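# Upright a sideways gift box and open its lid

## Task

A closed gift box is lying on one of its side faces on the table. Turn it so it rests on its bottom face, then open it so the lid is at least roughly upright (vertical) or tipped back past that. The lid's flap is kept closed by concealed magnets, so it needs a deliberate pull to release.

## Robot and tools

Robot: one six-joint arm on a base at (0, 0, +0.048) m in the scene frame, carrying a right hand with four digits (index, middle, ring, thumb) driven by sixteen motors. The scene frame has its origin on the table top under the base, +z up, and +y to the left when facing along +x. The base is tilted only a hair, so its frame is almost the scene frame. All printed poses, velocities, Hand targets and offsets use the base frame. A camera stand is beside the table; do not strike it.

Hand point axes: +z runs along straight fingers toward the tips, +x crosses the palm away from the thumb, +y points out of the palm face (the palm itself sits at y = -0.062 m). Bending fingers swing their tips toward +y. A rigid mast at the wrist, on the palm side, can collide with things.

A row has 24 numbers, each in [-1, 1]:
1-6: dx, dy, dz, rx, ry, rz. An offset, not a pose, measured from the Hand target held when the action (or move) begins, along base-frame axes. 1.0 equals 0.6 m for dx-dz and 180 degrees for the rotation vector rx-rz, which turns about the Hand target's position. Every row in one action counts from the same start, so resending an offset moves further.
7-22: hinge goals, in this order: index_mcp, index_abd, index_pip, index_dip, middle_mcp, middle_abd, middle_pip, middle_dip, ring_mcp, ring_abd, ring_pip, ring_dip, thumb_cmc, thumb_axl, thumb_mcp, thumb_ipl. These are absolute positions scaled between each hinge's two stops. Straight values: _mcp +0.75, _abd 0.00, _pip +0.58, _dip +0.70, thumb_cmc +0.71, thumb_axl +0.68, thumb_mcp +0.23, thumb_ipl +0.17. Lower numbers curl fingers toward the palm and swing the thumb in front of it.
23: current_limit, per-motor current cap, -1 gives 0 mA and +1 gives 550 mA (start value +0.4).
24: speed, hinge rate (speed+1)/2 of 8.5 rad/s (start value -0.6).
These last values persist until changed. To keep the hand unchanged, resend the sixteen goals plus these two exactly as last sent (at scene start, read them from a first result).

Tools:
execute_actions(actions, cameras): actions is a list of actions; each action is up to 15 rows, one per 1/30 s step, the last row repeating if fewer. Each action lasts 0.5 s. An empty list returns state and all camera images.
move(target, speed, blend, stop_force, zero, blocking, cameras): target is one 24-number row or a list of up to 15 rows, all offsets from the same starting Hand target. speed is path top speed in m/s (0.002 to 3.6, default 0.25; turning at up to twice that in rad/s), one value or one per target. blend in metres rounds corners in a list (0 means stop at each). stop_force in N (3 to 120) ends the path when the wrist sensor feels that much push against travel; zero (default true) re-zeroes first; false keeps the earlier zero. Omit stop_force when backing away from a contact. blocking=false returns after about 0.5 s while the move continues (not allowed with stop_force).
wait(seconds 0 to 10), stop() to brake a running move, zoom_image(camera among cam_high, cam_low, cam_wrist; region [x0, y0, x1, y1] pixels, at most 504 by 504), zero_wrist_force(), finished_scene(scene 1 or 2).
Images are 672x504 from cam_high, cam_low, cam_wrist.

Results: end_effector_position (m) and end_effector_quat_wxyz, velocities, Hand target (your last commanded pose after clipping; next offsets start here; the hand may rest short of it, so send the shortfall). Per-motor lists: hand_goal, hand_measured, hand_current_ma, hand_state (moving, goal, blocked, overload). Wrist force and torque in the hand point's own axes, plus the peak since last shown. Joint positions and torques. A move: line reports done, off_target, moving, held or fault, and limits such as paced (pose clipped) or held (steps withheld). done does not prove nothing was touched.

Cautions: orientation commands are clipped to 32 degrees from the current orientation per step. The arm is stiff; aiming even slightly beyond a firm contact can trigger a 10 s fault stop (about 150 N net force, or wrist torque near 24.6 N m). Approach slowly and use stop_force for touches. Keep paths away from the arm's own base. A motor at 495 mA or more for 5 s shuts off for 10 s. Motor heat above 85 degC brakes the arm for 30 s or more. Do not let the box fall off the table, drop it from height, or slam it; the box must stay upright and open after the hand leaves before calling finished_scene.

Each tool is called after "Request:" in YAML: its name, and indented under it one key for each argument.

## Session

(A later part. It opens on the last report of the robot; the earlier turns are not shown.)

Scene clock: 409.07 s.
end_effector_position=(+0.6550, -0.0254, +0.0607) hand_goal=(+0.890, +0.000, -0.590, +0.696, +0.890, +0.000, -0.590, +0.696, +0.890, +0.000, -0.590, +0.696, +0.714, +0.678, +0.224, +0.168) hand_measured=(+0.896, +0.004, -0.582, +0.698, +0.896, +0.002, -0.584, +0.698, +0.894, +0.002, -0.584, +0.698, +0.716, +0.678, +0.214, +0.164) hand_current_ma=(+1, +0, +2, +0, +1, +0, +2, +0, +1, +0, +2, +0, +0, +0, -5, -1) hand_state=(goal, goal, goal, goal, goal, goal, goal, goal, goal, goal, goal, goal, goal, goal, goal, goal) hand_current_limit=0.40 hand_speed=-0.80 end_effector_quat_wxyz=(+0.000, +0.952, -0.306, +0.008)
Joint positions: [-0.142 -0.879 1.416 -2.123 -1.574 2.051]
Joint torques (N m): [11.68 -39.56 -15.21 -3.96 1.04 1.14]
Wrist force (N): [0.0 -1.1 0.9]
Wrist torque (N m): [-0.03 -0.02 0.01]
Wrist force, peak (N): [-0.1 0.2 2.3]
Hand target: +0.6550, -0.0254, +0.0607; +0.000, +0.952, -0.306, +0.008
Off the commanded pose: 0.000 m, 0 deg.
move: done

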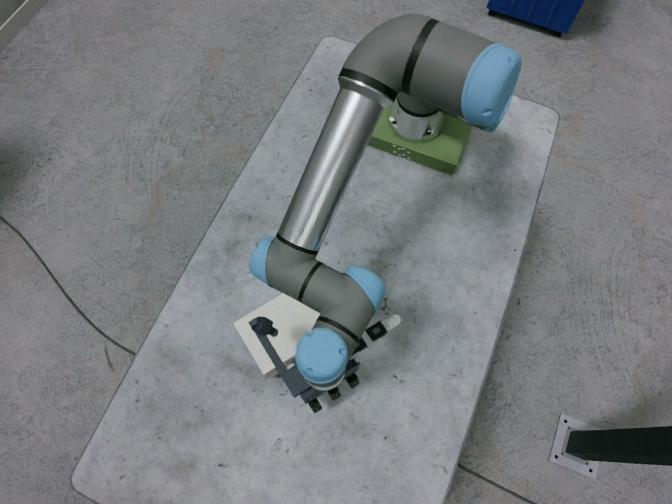

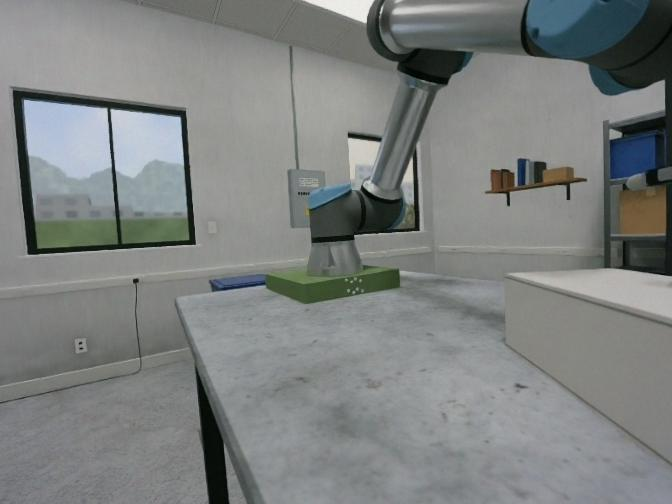

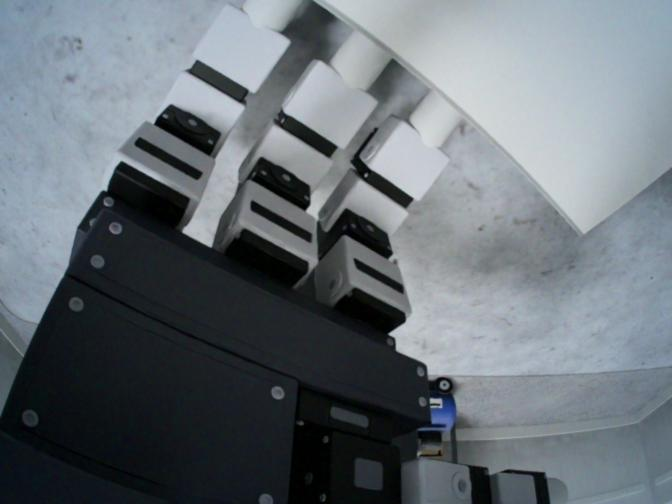

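Request:
move:
  target:
    - [0.0242, 0.0339, 0, 0, 0, 0, 0.89, 0.0, -0.737, 0.696, 0.89, 0.0, -0.737, 0.696, 0.89, 0.0, -0.737, 0.696, 0.714, 0.678, 0.2247, 0.1676, 0.6, -0.8]
    - [0.0242, 0.0339, -0.073, 0, 0, 0, 0.89, 0.0, -0.737, 0.696, 0.89, 0.0, -0.737, 0.696, 0.89, 0.0, -0.737, 0.696, 0.714, 0.678, 0.2247, 0.1676, 0.6, -0.8]
    - [-0.0029, -0.0041, -0.073, 0, 0, 0, 0.89, 0.0, -0.737, 0.696, 0.89, 0.0, -0.737, 0.696, 0.89, 0.0, -0.737, 0.696, 0.714, 0.678, 0.2247, 0.1676, 0.6, -0.8]
  speed: [0.05, 0.05, 0.02]
  cameras: []

Request:
move:
  target: [-0.0077, -0.0109, 0.05, 0, 0, 0, 0.89, 0.0, -0.737, 0.696, 0.89, 0.0, -0.737, 0.696, 0.89, 0.0, -0.737, 0.696, 0.714, 0.678, 0.2247, 0.1676, 0.6, -0.8]
  speed: 0.012
  stop_force: 8
  cameras: ["cam_high", "cam_low", "cam_wrist"]

Scene clock: 453.80 s.
end_effector_position=(+0.6532, -0.0280, +0.0169) hand_goal=(+0.890, +0.000, -0.736, +0.696, +0.890, +0.000, -0.736, +0.696, +0.890, +0.000, -0.736, +0.696, +0.714, +0.678, +0.224, +0.168) hand_measured=(+0.892, +0.004, -0.742, +0.698, +0.892, +0.002, -0.736, +0.698, +0.892, +0.002, -0.730, +0.698, +0.716, +0.678, +0.214, +0.164) hand_current_ma=(+0, +0, -1, +0, +0, +0, +0, +0, +0, +0, +2, +0, +0, +0, -5, -1) hand_state=(goal, goal, goal, goal, goal, goal, goal, goal, goal, goal, goal, goal, goal, goal, goal, goal) hand_current_limit=0.60 hand_speed=-0.80 end_effector_quat_wxyz=(+0.000, +0.952, -0.306, +0.008)
Joint positions: [-0.146 -0.826 1.451 -2.211 -1.574 2.047]
Joint torques (N m): [5.97 -43.7 -29.58 -1 1.53 1.13]
Wrist force (N): [-0.2 -1.4 -0.9]
Wrist torque (N m): [0.02 -0.07 0.04]
Wrist force, peak (N): [0.1 -0.9 -3.1]
Hand target: +0.6532, -0.0278, +0.0169; +0.000, +0.952, -0.306, +0.008
Off the commanded pose: 0.000 m, 0 deg.
move: done
No camera images: "cameras" was empty.

Scene clock: 457.50 s.
end_effector_position=(+0.6486, -0.0344, +0.0469) hand_goal=(+0.890, +0.000, -0.736, +0.696, +0.890, +0.000, -0.736, +0.696, +0.890, +0.000, -0.736, +0.696, +0.714, +0.678, +0.224, +0.168) hand_measured=(+0.896, +0.004, -0.730, +0.698, +0.896, +0.002, -0.728, +0.698, +0.896, +0.002, -0.728, +0.700, +0.716, +0.678, +0.214, +0.164) hand_current_ma=(+2, +0, +2, +0, +2, +0, +2, +0, +2, +0, +3, +0, +0, +0, -5, -1) hand_state=(goal, goal, goal, goal, goal, goal, goal, goal, goal, goal, goal, goal, goal, goal, goal, goal) hand_current_limit=0.60 hand_speed=-0.80 end_effector_quat_wxyz=(+0.000, +0.952, -0.306, +0.008)
Joint positions: [-0.156 -0.876 1.451 -2.161 -1.574 2.037]
Joint torques (N m): [-0.78 -39.74 -28.26 -4.19 1.71 0.95]
Wrist force (N): [0.1 -0.4 1.6]
Wrist torque (N m): [-0.08 -0.08 0.05]
Wrist force, peak (N): [0.3 -0.6 2.1]
Hand target: +0.6486, -0.0344, +0.0469; +0.000, +0.952, -0.306, +0.008
Off the commanded pose: 0.000 m, 0 deg.
move: done

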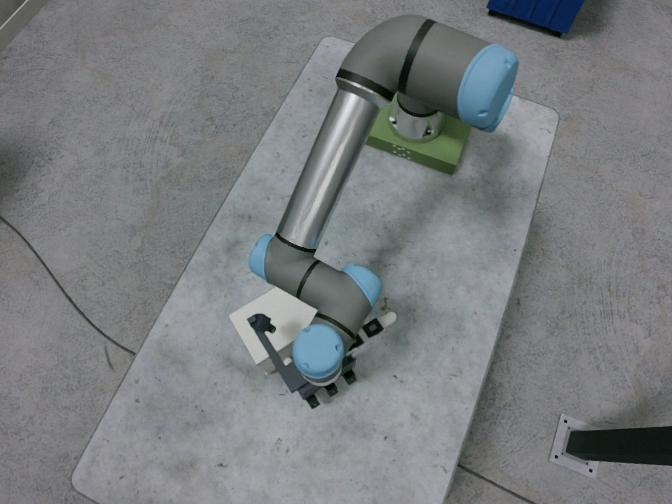

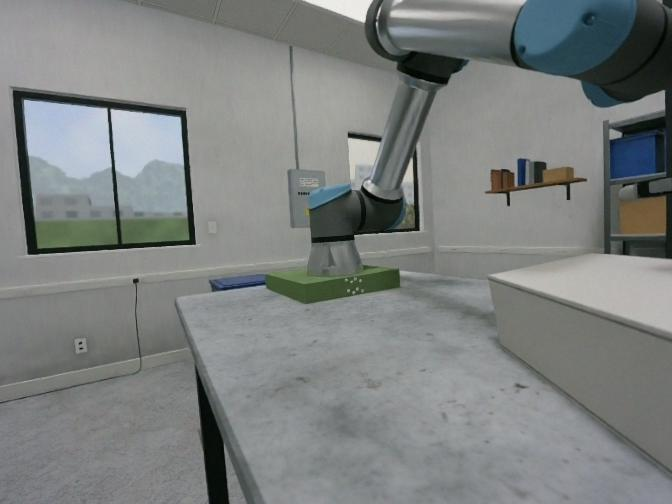

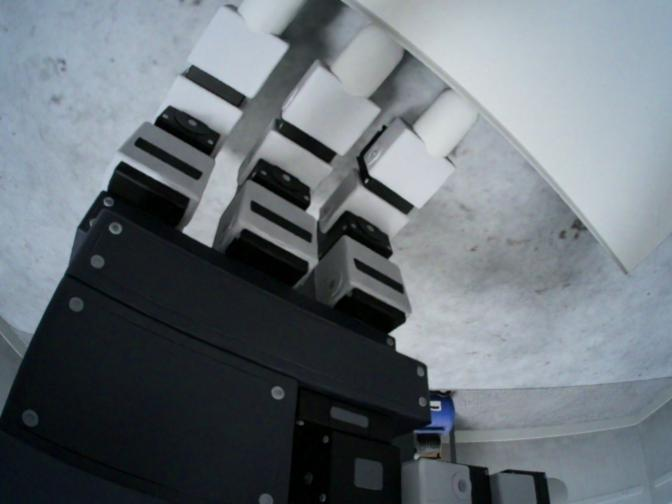

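Request:
move:
  target:
    - [0.005, 0.007, -0.05, 0, 0, 0, 0.89, 0.0, -0.737, 0.696, 0.89, 0.0, -0.737, 0.696, 0.89, 0.0, -0.737, 0.696, 0.714, 0.678, 0.2247, 0.1676, 0.6, -0.8]
    - [0.06, 0.084, -0.045, 0, 0, 0, 0.89, 0.0, -0.737, 0.696, 0.89, 0.0, -0.737, 0.696, 0.89, 0.0, -0.737, 0.696, 0.714, 0.678, 0.2247, 0.1676, 0.6, -0.8]
    - [0.06, 0.084, 0.25, 0, 0, 0, 0.89, 0.0, -0.737, 0.696, 0.89, 0.0, -0.737, 0.696, 0.89, 0.0, -0.737, 0.696, 0.714, 0.678, 0.2247, 0.1676, 0.6, -0.8]
    - [0.22, -0.05, 0.25, 0, 0, -0.5055, 0.89, 0.0, -0.737, 0.696, 0.89, 0.0, -0.737, 0.696, 0.89, 0.0, -0.737, 0.696, 0.714, 0.678, 0.2247, 0.1676, 0.6, -0.8]
  speed: [0.015, 0.06, 0.2, 0.3]
  blend: [0, 0.01, 0.03, 0]
  cameras: ["cam_high", "cam_low", "cam_wrist"]

Scene clock: 489.43 s.
end_effector_position=(+0.7806, -0.0645, +0.1968) hand_goal=(+0.890, +0.000, -0.736, +0.696, +0.890, +0.000, -0.736, +0.696, +0.890, +0.000, -0.736, +0.696, +0.714, +0.678, +0.224, +0.168) hand_measured=(+0.888, +0.004, -0.736, +0.698, +0.890, +0.002, -0.736, +0.698, +0.892, +0.002, -0.730, +0.700, +0.716, +0.678, +0.214, +0.164) hand_current_ma=(+0, +0, +0, +0, +0, +0, +0, +0, +0, +0, +1, +0, +0, +0, -5, -1) hand_state=(goal, goal, goal, goal, goal, goal, goal, goal, goal, goal, goal, goal, goal, goal, goal, goal) hand_current_limit=0.60 hand_speed=-0.80 end_effector_quat_wxyz=(-0.006, -0.449, +0.893, -0.005)
Joint positions: [-0.312 -0.625 0.585 -1.529 -1.587 3.468]
Joint torques (N m): [15 -70.35 -18.36 -4.11 -1.82 1.29]
Wrist force (N): [0.0 0.5 0.6]
Wrist torque (N m): [-0.02 -0.01 0.05]
Wrist force, peak (N): [-0.1 -0.3 2.6]
Hand target: +0.7806, -0.0644, +0.1969; -0.006, -0.449, +0.893, -0.005
Off the commanded pose: 0.000 m, 0 deg.
move: done

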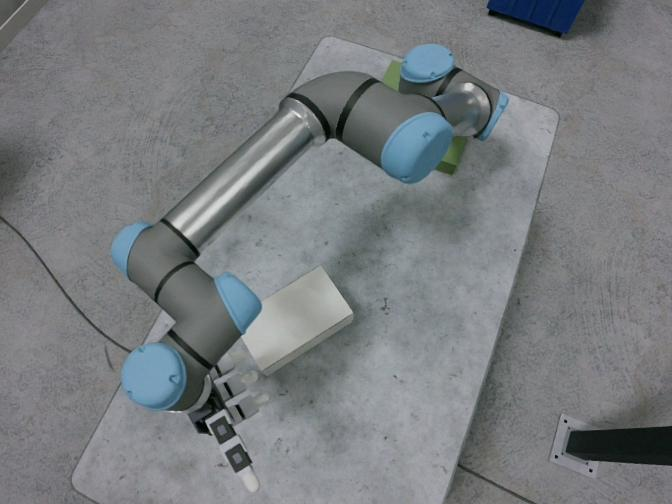

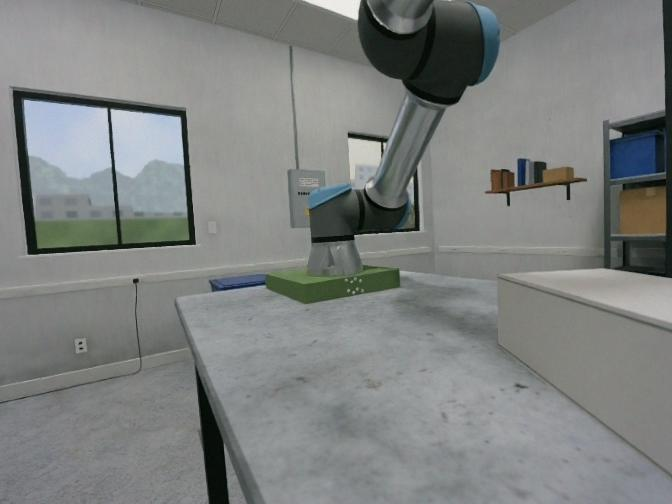

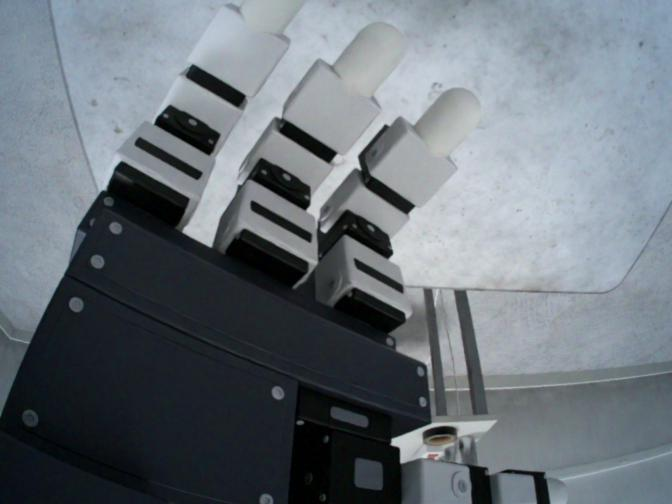

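Request:
zoom_image:
  camera: "cam_high"
  region: [220, 250, 370, 390]

Scaled by 3.360.

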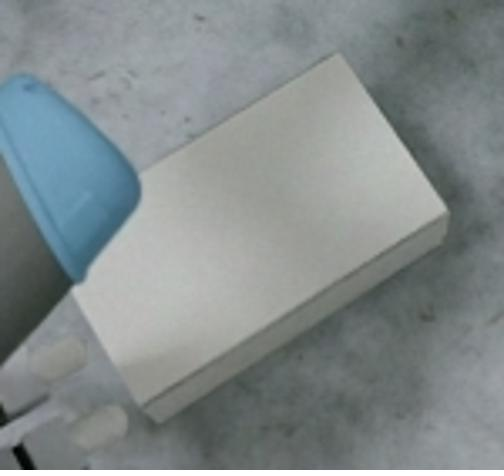

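Request:
move:
  target:
    - [-0.0385, -0.1348, -0.05, 0, 0, 0.0094, 0.616, 0.0, -1.0, 0.696, 0.7205, 0.0, -0.524, 0.696, 0.7205, 0.0, -0.524, 0.696, 0.714, 0.678, 0.2247, 0.1676, 0.6, -0.7]
    - [-0.0385, -0.1348, -0.297, 0, 0, 0.0094, 0.616, 0.0, -1.0, 0.696, 0.7205, 0.0, -0.524, 0.696, 0.7205, 0.0, -0.524, 0.696, 0.714, 0.678, 0.2247, 0.1676, 0.6, -0.7]
  speed: [0.2, 0.1]
  cameras: ["cam_high", "cam_wrist"]

Scene clock: 500.20 s.
end_effector_position=(+0.7574, -0.1452, +0.0185) hand_goal=(+0.616, +0.000, -1.000, +0.696, +0.720, +0.000, -0.524, +0.696, +0.720, +0.000, -0.524, +0.696, +0.714, +0.678, +0.224, +0.168) hand_measured=(+0.624, +0.004, -0.992, +0.698, +0.696, +0.002, -0.554, +0.698, +0.696, +0.002, -0.552, +0.700, +0.716, +0.678, +0.214, +0.164) hand_current_ma=(+2, +0, +2, +0, -18, +0, -23, +0, -18, +0, -20, +0, +0, +0, -5, -1) hand_state=(goal, goal, goal, goal, blocked, goal, blocked, goal, blocked, goal, blocked, goal, goal, goal, goal, goal) hand_current_limit=0.60 hand_speed=-0.70 end_effector_quat_wxyz=(-0.006, -0.462, +0.887, -0.005)
Joint positions: [-0.41 -0.546 0.897 -1.922 -1.586 3.341]
Joint torques (N m): [14.53 -68.5 -32.7 -1.96 0.55 -0.19]
Wrist force (N): [-0.9 0.8 -3.5]
Wrist torque (N m): [0.13 0.15 -0.01]
Wrist force, peak (N): [0.3 -5.6 -16.5]
Hand target: +0.7575, -0.1453, +0.0187; -0.006, -0.462, +0.887, -0.005
Off the commanded pose: 0.000 m, 0 deg.
move: done
Images, in order (width x height): cam_high 672x504, cam_wrist 672x504.

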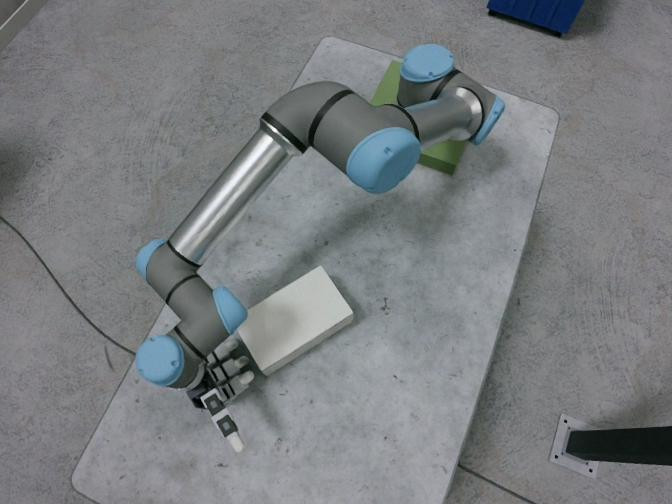

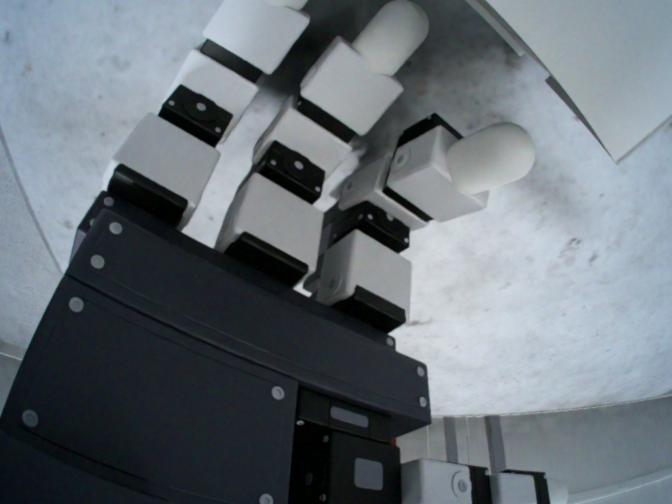

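Request:
zoom_image:
  camera: "cam_wrist"
  region: [400, 0, 672, 204]

Scaled by 1.853 from the camera's 672x504 image, which has a finer 960x720 frame.

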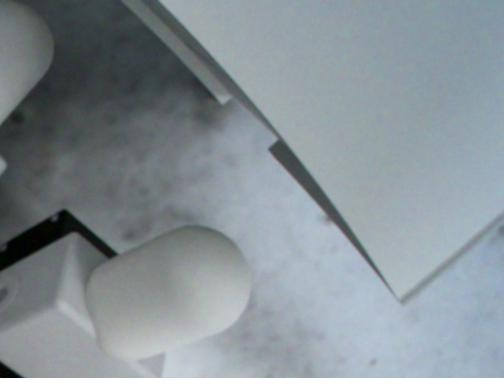

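Request:
move:
  target: [0.0123, 0.0178, 0.0557, 0, 0, 0, 0.7425, 0.0, -0.787, 0.696, 0.411, 0.0, 0.285, 0.696, 0.411, 0.0, 0.285, 0.696, 0.714, 0.678, 0.2247, 0.1676, 0.6, -0.8]
  speed: 0.06
  cameras: ["cam_wrist"]

Request:
move:
  target: [-0.0547, 0.038, 0.0, 0, 0, 0, 0.7425, 0.0, -0.787, 0.696, 0.411, 0.0, 0.285, 0.696, 0.411, 0.0, 0.285, 0.696, 0.714, 0.678, 0.2247, 0.1676, 0.6, -0.8]
  speed: 0.02
  stop_force: 3
  cameras: ["cam_high", "cam_low", "cam_wrist"]

Scene clock: 521.97 s.
end_effector_position=(+0.7649, -0.1345, +0.0521) hand_goal=(+0.742, +0.000, -0.786, +0.696, +0.412, +0.000, +0.286, +0.696, +0.412, +0.000, +0.286, +0.696, +0.714, +0.678, +0.224, +0.168) hand_measured=(+0.742, +0.004, -0.786, +0.698, +0.424, +0.002, +0.284, +0.698, +0.422, +0.002, +0.284, +0.700, +0.716, +0.678, +0.214, +0.164) hand_current_ma=(+0, +0, +0, +0, +5, +0, +0, +0, +4, +0, +0, +0, +0, +0, -5, -1) hand_state=(goal, goal, goal, goal, goal, goal, goal, goal, goal, goal, goal, goal, goal, goal, goal, goal) hand_current_limit=0.60 hand_speed=-0.80 end_effector_quat_wxyz=(-0.006, -0.462, +0.887, -0.005)
Joint positions: [-0.395 -0.565 0.843 -1.85 -1.586 3.356]
Joint torques (N m): [-14.06 -51.09 -17.24 -2.61 0.26 -1.44]
Wrist force (N): [0.0 0.4 0.3]
Wrist torque (N m): [0.04 0.00 -0.01]
Wrist force, peak (N): [-0.6 1.6 -3.1]
Hand target: +0.7649, -0.1346, +0.0521; -0.006, -0.462, +0.887, -0.005
Off the commanded pose: 0.000 m, 0 deg.
move: done
Images, in order (width x height): cam_wrist 672x504.

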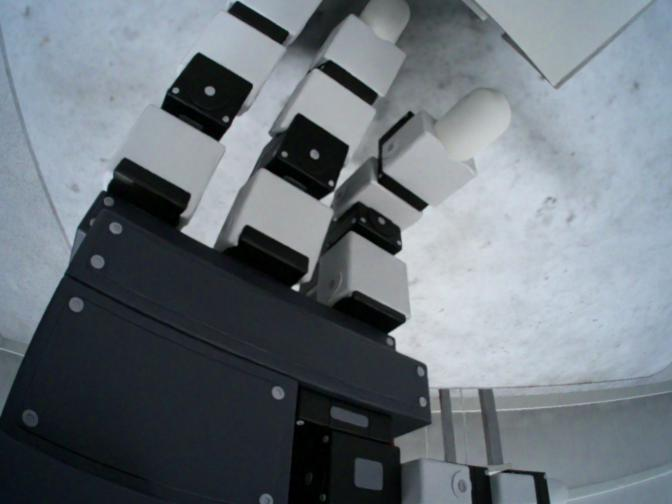

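Scene clock: 524.97 s.
end_effector_position=(+0.7321, -0.1117, +0.0521) hand_goal=(+0.742, +0.000, -0.786, +0.696, +0.412, +0.000, +0.286, +0.696, +0.412, +0.000, +0.286, +0.696, +0.714, +0.678, +0.224, +0.168) hand_measured=(+0.746, +0.004, -0.786, +0.696, +0.424, +0.002, +0.284, +0.698, +0.422, +0.002, +0.286, +0.700, +0.716, +0.678, +0.214, +0.164) hand_current_ma=(+0, +0, +0, +0, +4, +0, +0, +0, +4, +0, +0, +0, +0, +0, -5, -1) hand_state=(goal, goal, goal, goal, goal, goal, goal, goal, goal, goal, goal, goal, goal, goal, goal, goal) hand_current_limit=0.60 hand_speed=-0.80 end_effector_quat_wxyz=(-0.006, -0.462, +0.887, -0.005)
Joint positions: [-0.384 -0.668 1.043 -1.946 -1.587 3.367]
Joint torques (N m): [-3.88 -47.78 -33.83 -0.36 -1.05 -1.34]
Wrist force (N): [0.0 0.5 0.4]
Wrist torque (N m): [0.05 0.00 -0.01]
Wrist force, peak (N): [-0.3 -1.4 0.4]
Hand target: +0.7321, -0.1118, +0.0521; -0.006, -0.462, +0.887, -0.005
Off the commanded pose: 0.000 m, 0 deg.
move: done

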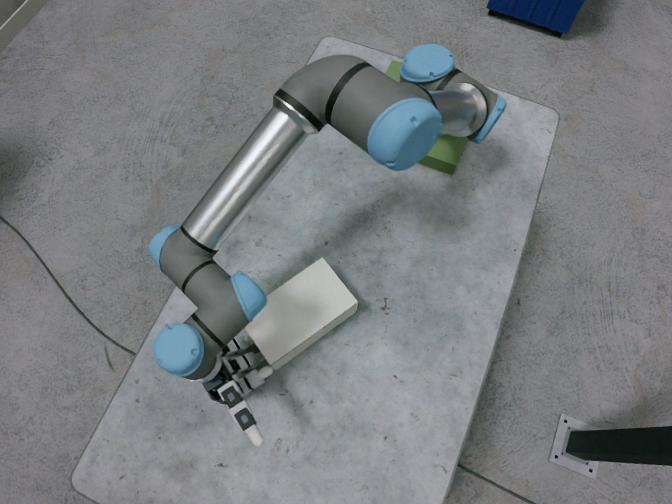

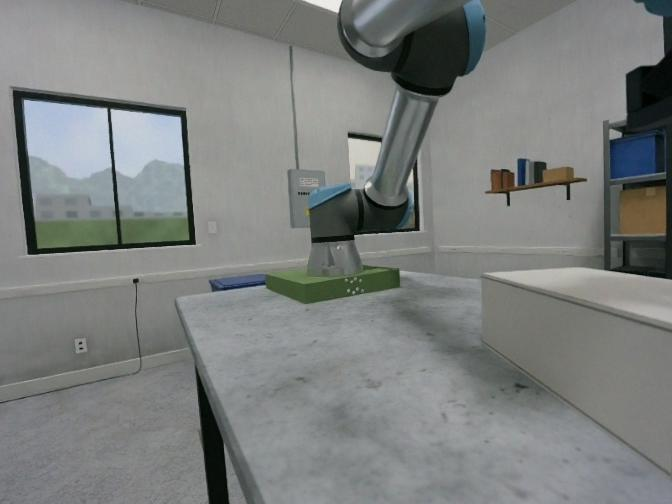

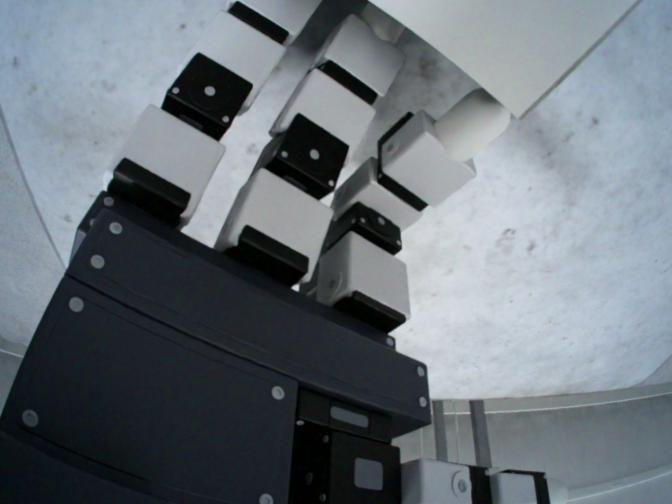

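Request:
zoom_image:
  camera: "cam_wrist"
  region: [340, 0, 612, 204]

Request:
zoom_image:
  camera: "cam_high"
  region: [200, 250, 370, 400]

Scaled by 1.853 from the camera's 672x504 image, which has a finer 960x720 frame.

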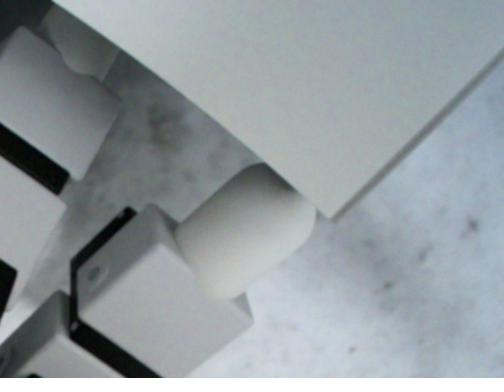

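Scaled by 2.965.

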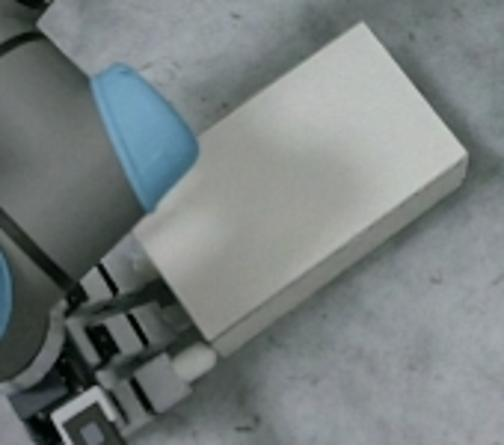

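Request:
move:
  target:
    - [0.0137, -0.0095, 0.0, 0, 0, 0, 0.6685, 0.0, -0.705, 0.696, 0.37, 0.0, 0.314, 0.696, 0.37, 0.0, 0.314, 0.696, 0.714, 0.678, 0.2247, 0.1676, 0.6, -0.8]
    - [0.0013, -0.0273, 0.0, 0, 0, 0, 0.6685, 0.0, -0.705, 0.696, 0.37, 0.0, 0.314, 0.696, 0.37, 0.0, 0.314, 0.696, 0.714, 0.678, 0.2247, 0.1676, 0.6, -0.8]
  speed: 0.03
  cameras: ["cam_wrist"]

Request:
move:
  target: [-0.0233, 0.0162, 0.0, 0, 0, 0, 0.6685, 0.0, -0.705, 0.696, 0.37, 0.0, 0.314, 0.696, 0.37, 0.0, 0.314, 0.696, 0.714, 0.678, 0.2247, 0.1676, 0.6, -0.8]
  speed: 0.015
  stop_force: 3
  cameras: ["cam_high", "cam_low", "cam_wrist"]

Scene clock: 537.67 s.
end_effector_position=(+0.7328, -0.1284, +0.0521) hand_goal=(+0.668, +0.000, -0.704, +0.696, +0.370, +0.000, +0.314, +0.696, +0.370, +0.000, +0.314, +0.696, +0.714, +0.678, +0.224, +0.168) hand_measured=(+0.676, +0.004, -0.704, +0.696, +0.382, +0.002, +0.312, +0.698, +0.382, +0.002, +0.314, +0.698, +0.716, +0.678, +0.214, +0.164) hand_current_ma=(+2, +0, +0, +0, +5, +0, +0, +0, +5, +0, +0, +0, +0, +0, -5, -1) hand_state=(goal, goal, goal, goal, goal, goal, goal, goal, goal, goal, goal, goal, goal, goal, goal, goal) hand_current_limit=0.60 hand_speed=-0.80 end_effector_quat_wxyz=(-0.006, -0.462, +0.887, -0.005)
Joint positions: [-0.403 -0.657 1.021 -1.936 -1.586 3.348]
Joint torques (N m): [13.46 -52.42 -33.23 -1.22 1.65 1.01]
Wrist force (N): [0.1 0.2 0.4]
Wrist torque (N m): [0.03 -0.02 0.08]
Wrist force, peak (N): [-0.3 0.3 1.0]
Hand target: +0.7329, -0.1282, +0.0521; -0.006, -0.462, +0.887, -0.005
Off the commanded pose: 0.000 m, 0 deg.
move: done
Images, in order (width x height): cam_wrist 672x504.

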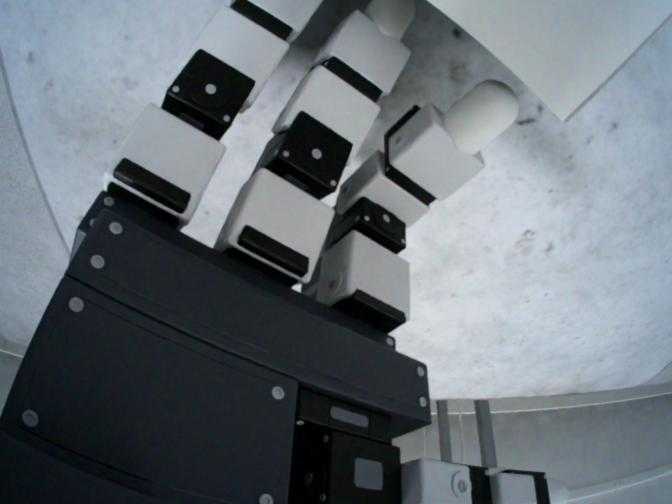

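Scene clock: 539.80 s.
end_effector_position=(+0.7189, -0.1184, +0.0521) hand_goal=(+0.668, +0.000, -0.704, +0.696, +0.370, +0.000, +0.314, +0.696, +0.370, +0.000, +0.314, +0.696, +0.714, +0.678, +0.224, +0.168) hand_measured=(+0.674, +0.004, -0.704, +0.696, +0.382, +0.002, +0.312, +0.698, +0.382, -0.002, +0.314, +0.698, +0.716, +0.678, +0.214, +0.164) hand_current_ma=(+2, +0, +0, +0, +5, +0, +0, +0, +5, +0, +0, +0, +0, +0, -5, -1) hand_state=(goal, goal, goal, goal, goal, goal, goal, goal, goal, goal, goal, goal, goal, goal, goal, goal) hand_current_limit=0.60 hand_speed=-0.80 end_effector_quat_wxyz=(-0.006, -0.462, +0.887, -0.005)
Joint positions: [-0.398 -0.697 1.098 -1.973 -1.586 3.353]
Joint torques (N m): [1.29 -46.72 -32.8 -0.32 1.82 -1.18]
Wrist force (N): [0.2 0.1 0.0]
Wrist torque (N m): [0.07 0.02 -0.02]
Wrist force, peak (N): [0.2 -1.4 -0.5]
Hand target: +0.7189, -0.1184, +0.0521; -0.006, -0.462, +0.887, -0.005
Off the commanded pose: 0.000 m, 0 deg.
move: done

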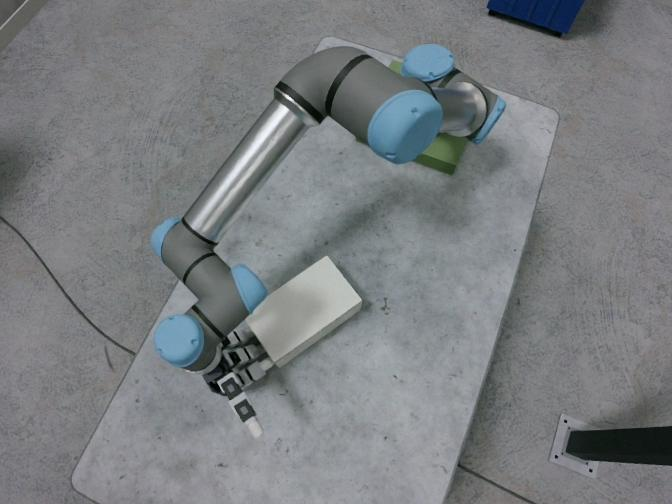

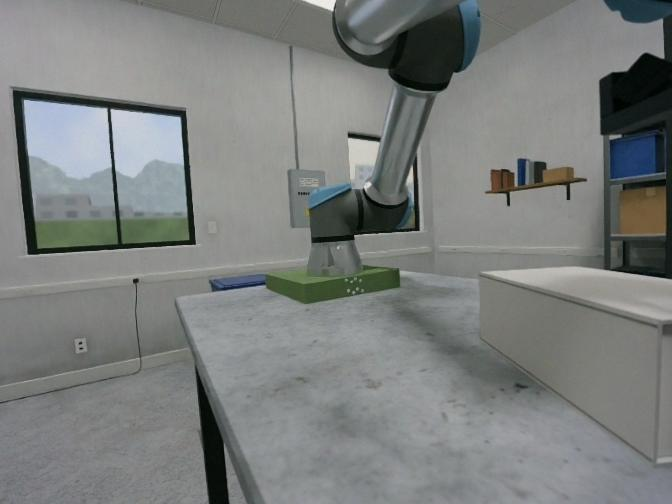

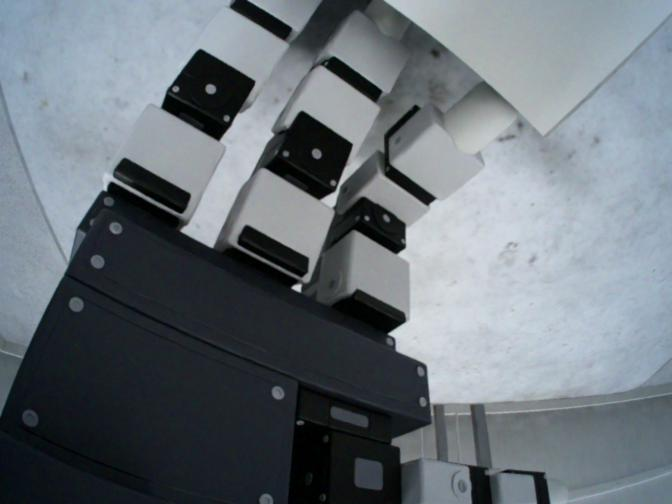

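Request:
zoom_image:
  camera: "cam_wrist"
  region: [360, 0, 632, 204]

Request:
zoom_image:
  camera: "cam_low"
  region: [470, 230, 672, 480]

Scaled by 1.853 from the camera's 672x504 image, which has a finer 960x720 frame.

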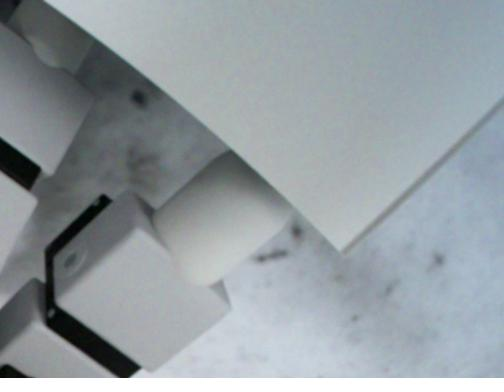

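Scaled by 2.016.

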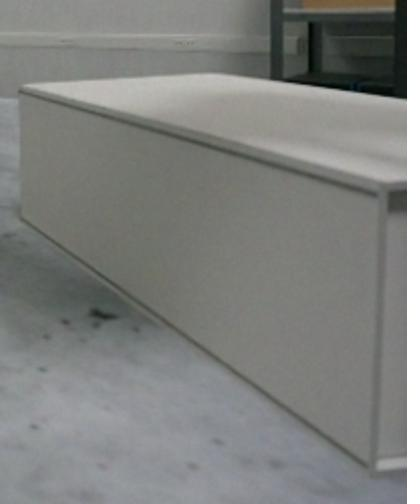

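Request:
move:
  target: [0, 0, -0.0133, 0, 0, 0, 0.6685, 0.0, -0.705, 0.696, 0.37, 0.0, 0.314, 0.696, 0.37, 0.0, 0.314, 0.696, 0.714, 0.678, 0.2247, 0.1676, 0.6, -0.8]
  speed: 0.01
  stop_force: 4
  cameras: ["cam_wrist"]

Scene clock: 546.57 s.
end_effector_position=(+0.7189, -0.1184, +0.0442) hand_goal=(+0.668, +0.000, -0.704, +0.696, +0.370, +0.000, +0.314, +0.696, +0.370, +0.000, +0.314, +0.696, +0.714, +0.678, +0.224, +0.168) hand_measured=(+0.674, +0.004, -0.704, +0.696, +0.380, +0.002, +0.312, +0.698, +0.380, -0.002, +0.312, +0.694, +0.716, +0.678, +0.214, +0.164) hand_current_ma=(+2, +0, +0, +0, +4, +0, +0, +0, +3, +0, +0, +0, +0, +0, -5, -1) hand_state=(goal, goal, goal, goal, goal, goal, goal, goal, goal, goal, goal, goal, goal, goal, goal, goal) hand_current_limit=0.60 hand_speed=-0.80 end_effector_quat_wxyz=(-0.006, -0.462, +0.887, -0.005)
Joint positions: [-0.398 -0.689 1.104 -1.987 -1.586 3.353]
Joint torques (N m): [-13.67 -63.49 -27.26 0.99 1.79 -1.12]
Wrist force (N): [0.2 -5.0 -5.1]
Wrist torque (N m): [0.26 0.25 -0.22]
Wrist force, peak (N): [0.3 -5.2 -5.2]
Hand target: +0.7189, -0.1184, +0.0442; -0.006, -0.462, +0.887, -0.005
Off the commanded pose: 0.000 m, 0 deg.
move: contact
Images, in order (width x height): cam_wrist 672x504.

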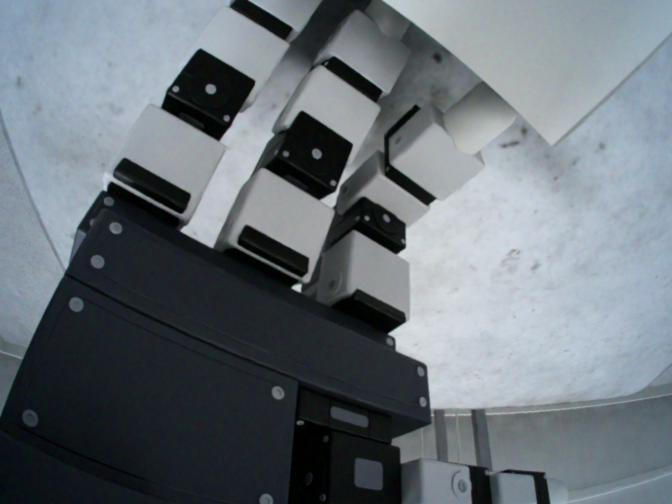

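Request:
move:
  target: [0, 0, 0.0, 0, 0, 0, 0.559, 0.0, -0.933, 0.696, 0.37, 0.0, 0.314, 0.696, 0.37, 0.0, 0.314, 0.696, 0.714, 0.678, 0.2247, 0.1676, 0.75, -0.9]
  speed: 0.01
  cameras: ["cam_high", "cam_low", "cam_wrist"]

Scene clock: 550.97 s.
end_effector_position=(+0.7189, -0.1184, +0.0442) hand_goal=(+0.560, +0.000, -0.932, +0.696, +0.370, +0.000, +0.314, +0.696, +0.370, +0.000, +0.314, +0.696, +0.714, +0.678, +0.224, +0.168) hand_measured=(+0.570, +0.004, -0.924, +0.700, +0.380, +0.002, +0.312, +0.698, +0.378, +0.000, +0.312, +0.694, +0.716, +0.678, +0.214, +0.164) hand_current_ma=(+3, +0, +3, +1, +4, +0, +0, +0, +2, +0, +0, +0, +0, +0, -5, -1) hand_state=(goal, goal, goal, goal, goal, goal, goal, goal, goal, goal, goal, goal, goal, goal, goal, goal) hand_current_limit=0.75 hand_speed=-0.90 end_effector_quat_wxyz=(-0.006, -0.462, +0.887, -0.005)
Joint positions: [-0.398 -0.689 1.104 -1.987 -1.586 3.353]
Joint torques (N m): [-12.45 -63.42 -27.99 -0.21 1.86 -1.31]
Wrist force (N): [0.1 -3.0 -3.3]
Wrist torque (N m): [0.22 0.08 -0.07]
Wrist force, peak (N): [0.3 -5.0 -5.1]
Hand target: +0.7189, -0.1184, +0.0442; -0.006, -0.462, +0.887, -0.005
Off the commanded pose: 0.000 m, 0 deg.
move: done

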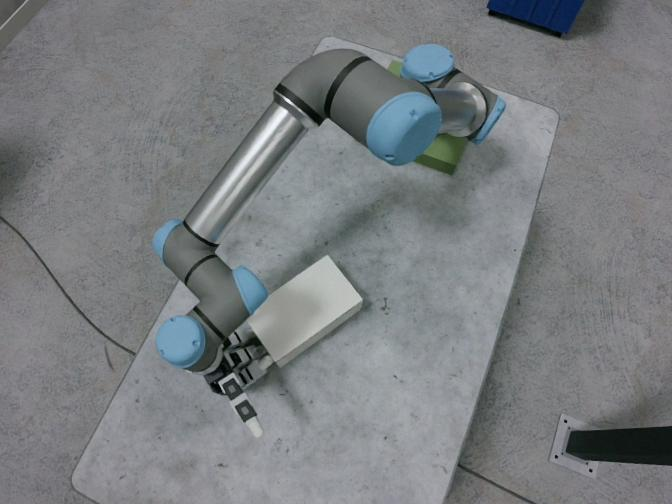

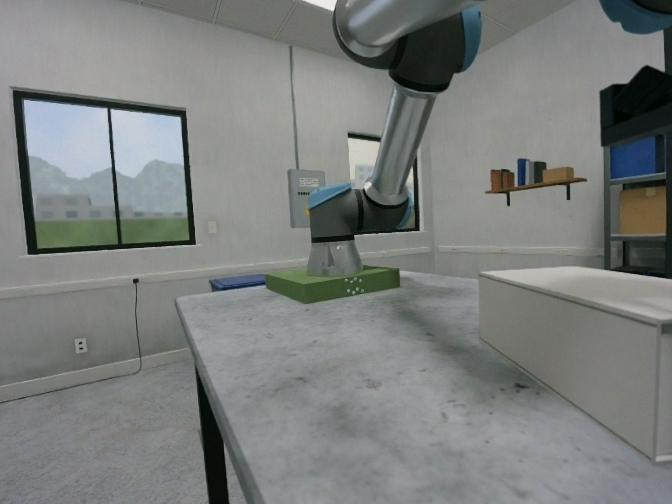

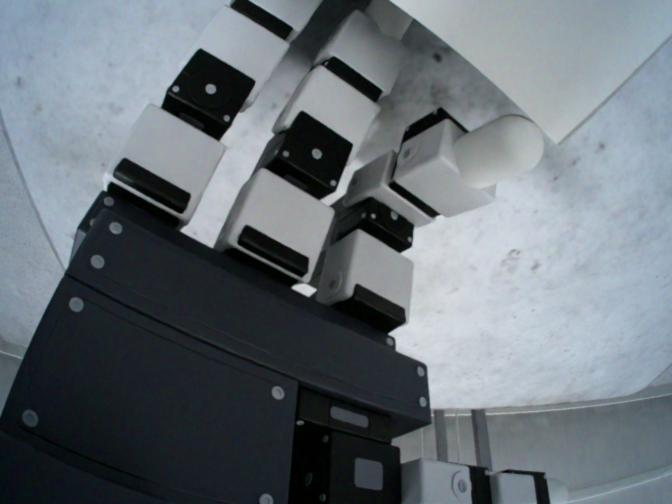

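Request:
move:
  target:
    - [0, 0, 0.0, 0, 0, 0, 0.818, 0.0, -0.81, 0.696, 0.37, 0.0, 0.314, 0.696, 0.37, 0.0, 0.314, 0.696, 0.714, 0.678, 0.2247, 0.1676, 0.7, -0.8]
    - [0, 0, 0.0, 0, 0, 0, 0.475, 0.0, -0.444, 0.696, 0.37, 0.0, 0.314, 0.696, 0.37, 0.0, 0.314, 0.696, 0.714, 0.678, 0.2247, 0.1676, 0.7, -0.9]
  speed: 0.01
  cameras: ["cam_high", "cam_wrist"]

Scene clock: 556.43 s.
end_effector_position=(+0.7189, -0.1184, +0.0442) hand_goal=(+0.476, +0.000, -0.444, +0.696, +0.370, +0.000, +0.314, +0.696, +0.370, +0.000, +0.314, +0.696, +0.714, +0.678, +0.224, +0.168) hand_measured=(+0.502, +0.004, -0.444, +0.698, +0.380, +0.002, +0.312, +0.698, +0.378, +0.000, +0.312, +0.694, +0.716, +0.678, +0.214, +0.164) hand_current_ma=(+20, +0, +0, +0, +4, +0, +0, +0, +2, +0, +0, +0, +0, +0, -5, -1) hand_state=(blocked, goal, goal, goal, goal, goal, goal, goal, goal, goal, goal, goal, goal, goal, goal, goal) hand_current_limit=0.70 hand_speed=-0.90 end_effector_quat_wxyz=(-0.006, -0.462, +0.887, -0.005)
Joint positions: [-0.398 -0.689 1.104 -1.987 -1.586 3.353]
Joint torques (N m): [-13.12 -63.86 -27.84 -2.36 1.77 -1.29]
Wrist force (N): [-0.3 -4.1 -3.4]
Wrist torque (N m): [0.24 0.08 -0.05]
Wrist force, peak (N): [-0.3 -4.3 -3.5]
Hand target: +0.7189, -0.1184, +0.0442; -0.006, -0.462, +0.887, -0.005
Off the commanded pose: 0.000 m, 0 deg.
move: done
Images, in order (width x height): cam_high 672x504, cam_wrist 672x504.

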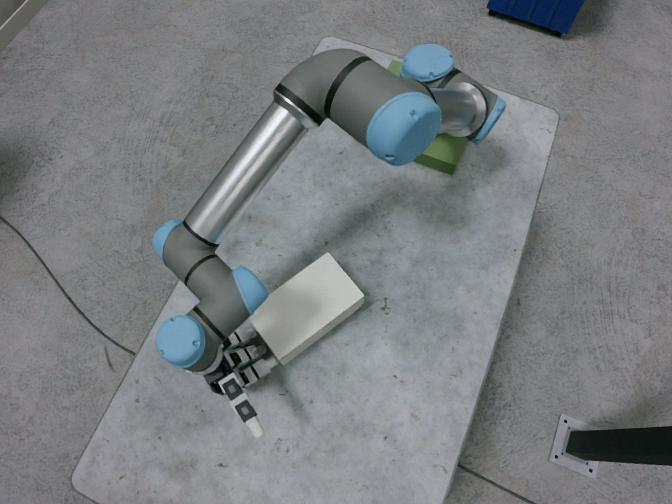

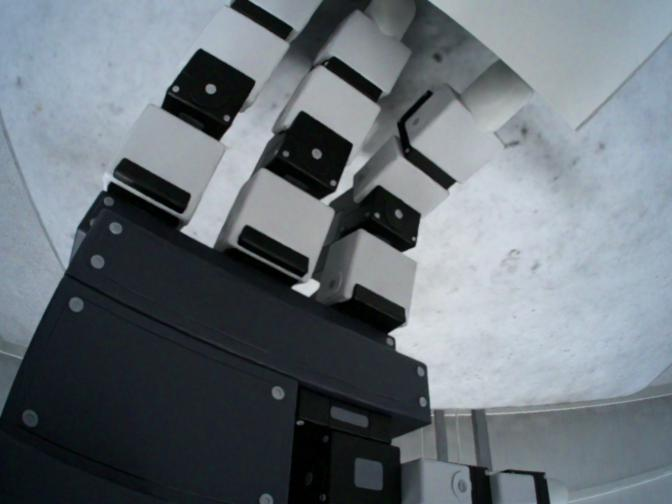

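Request:
move:
  target: [0, 0, 0.0, 0, 0, 0, 0.4, 0.0, -0.717, 0.696, 0.37, 0.0, 0.314, 0.696, 0.37, 0.0, 0.314, 0.696, 0.714, 0.678, 0.2247, 0.1676, 0.75, -0.9]
  speed: 0.01
  cameras: ["cam_high", "cam_low", "cam_wrist"]

Scene clock: 559.13 s.
end_effector_position=(+0.7189, -0.1184, +0.0442) hand_goal=(+0.400, +0.000, -0.716, +0.696, +0.370, +0.000, +0.314, +0.696, +0.370, +0.000, +0.314, +0.696, +0.714, +0.678, +0.224, +0.168) hand_measured=(+0.412, +0.004, -0.708, +0.700, +0.380, +0.002, +0.312, +0.698, +0.378, +0.000, +0.312, +0.694, +0.716, +0.678, +0.214, +0.164) hand_current_ma=(+5, +0, +3, +1, +4, +0, +0, +0, +2, +0, +0, +0, +0, +0, -5, -1) hand_state=(goal, goal, goal, goal, goal, goal, goal, goal, goal, goal, goal, goal, goal, goal, goal, goal) hand_current_limit=0.75 hand_speed=-0.90 end_effector_quat_wxyz=(-0.006, -0.462, +0.887, -0.005)
Joint positions: [-0.398 -0.689 1.104 -1.987 -1.586 3.353]
Joint torques (N m): [-12.56 -64.62 -27.91 -1.96 1.9 -1.04]
Wrist force (N): [0.0 -2.9 -3.1]
Wrist torque (N m): [0.24 0.11 -0.09]
Wrist force, peak (N): [-0.4 -4.3 -3.6]
Hand target: +0.7189, -0.1184, +0.0442; -0.006, -0.462, +0.887, -0.005
Off the commanded pose: 0.000 m, 0 deg.
move: done

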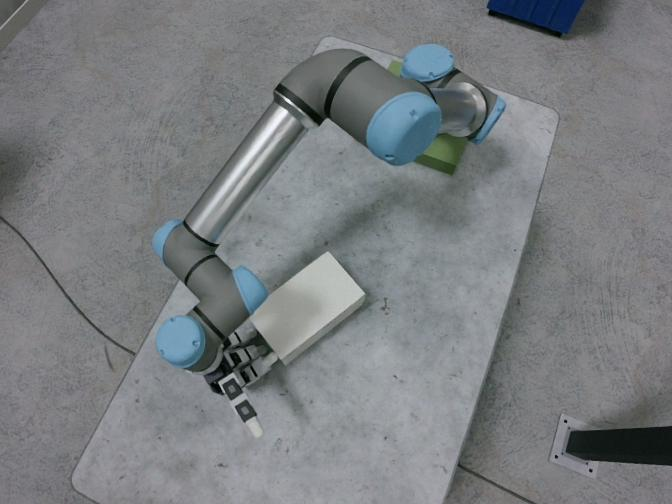

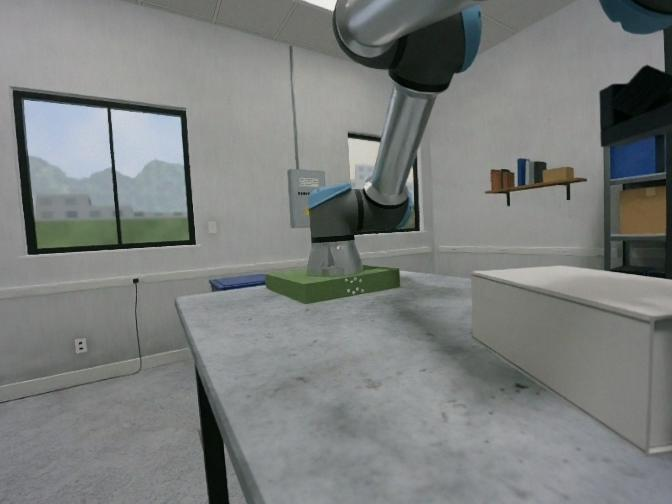

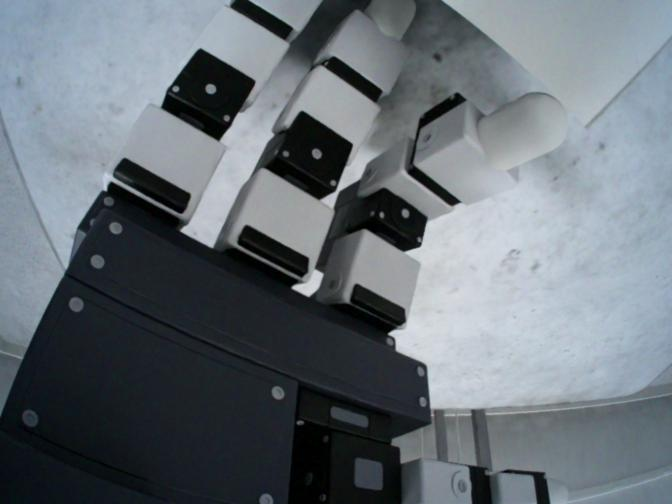

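Request:
move:
  target:
    - [0.0684, -0.0476, 0.02, 0, 0, 0, 0.818, 0.0, -0.81, 0.696, 0.411, 0.0, 0.285, 0.696, 0.411, 0.0, 0.285, 0.696, 0.714, 0.678, 0.2247, 0.1676, 0.6, -0.6]
    - [0.0684, -0.0476, 0.28, 0, 0, 0, 0.818, 0.0, -0.81, 0.696, 0.411, 0.0, 0.285, 0.696, 0.411, 0.0, 0.285, 0.696, 0.714, 0.678, 0.2247, 0.1676, 0.6, -0.6]
    - [0.1, 0.15, 0.28, 0, 0, 0.25, 0.89, 0.0, -0.737, 0.696, 0.89, 0.0, -0.737, 0.696, 0.89, 0.0, -0.737, 0.696, 0.714, 0.678, 0.2247, 0.1676, 0.6, -0.6]
  speed: [0.08, 0.25, 0.3]
  blend: [0.01, 0.03, 0]
  cameras: ["cam_high", "cam_low", "cam_wrist"]

Request:
zoom_image:
  camera: "cam_high"
  region: [220, 230, 380, 380]

Scene clock: 587.57 s.
end_effector_position=(+0.7789, -0.0284, +0.2122) hand_goal=(+0.890, +0.000, -0.736, +0.696, +0.890, +0.000, -0.736, +0.696, +0.890, +0.000, -0.736, +0.696, +0.714, +0.678, +0.224, +0.168) hand_measured=(+0.888, +0.004, -0.736, +0.700, +0.886, +0.002, -0.728, +0.696, +0.888, +0.000, -0.730, +0.694, +0.716, +0.678, +0.214, +0.164) hand_current_ma=(+0, +0, +0, +1, +0, +0, +2, +0, +0, +0, +2, +0, +0, +0, -5, -1) hand_state=(goal, goal, goal, goal, goal, goal, goal, goal, goal, goal, goal, goal, goal, goal, goal, goal) hand_current_limit=0.60 hand_speed=-0.60 end_effector_quat_wxyz=(+0.003, +0.766, -0.642, +0.007)
Joint positions: [-0.192 -0.517 0.34 -1.403 -1.583 2.773]
Joint torques (N m): [-14.91 -74.59 -17.5 -3.13 -1.85 -1.32]
Wrist force (N): [0.0 0.6 0.5]
Wrist torque (N m): [0.00 0.00 -0.01]
Wrist force, peak (N): [0.2 -3.1 -3.6]
Hand target: +0.7789, -0.0284, +0.2122; +0.003, +0.766, -0.642, +0.007
Off the commanded pose: 0.000 m, 0 deg.
move: done

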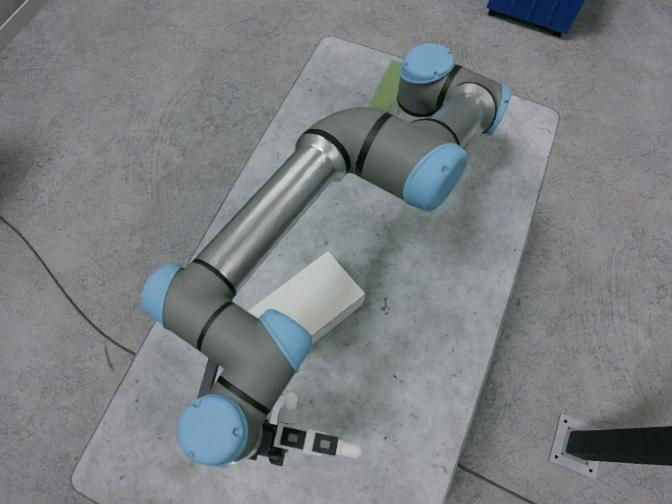

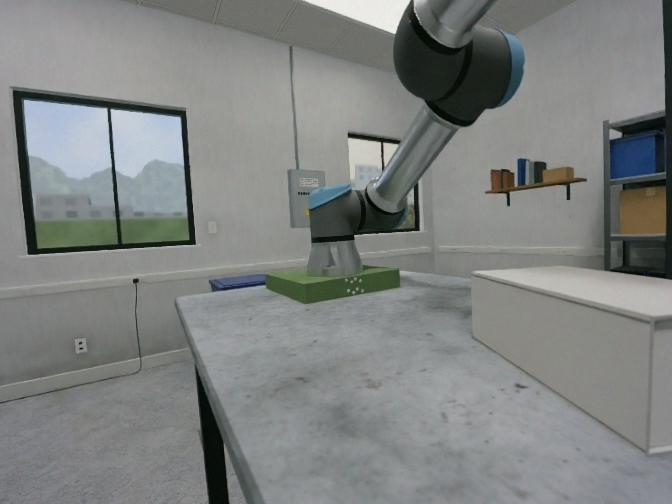

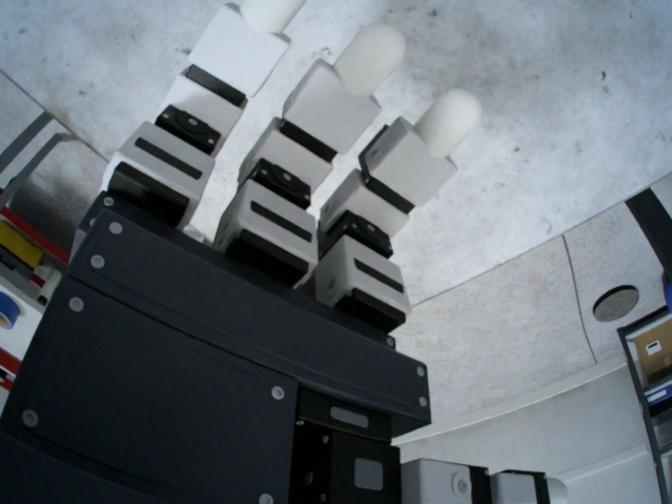

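Scaled by 3.150.

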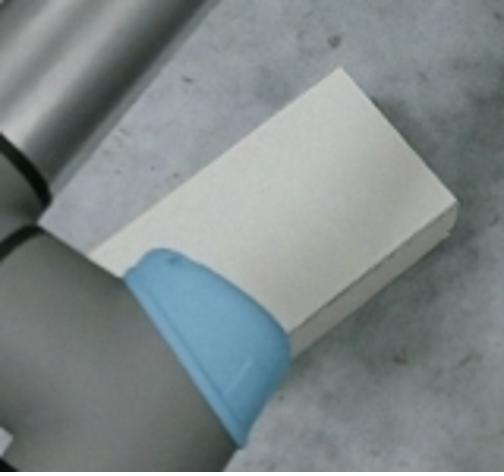

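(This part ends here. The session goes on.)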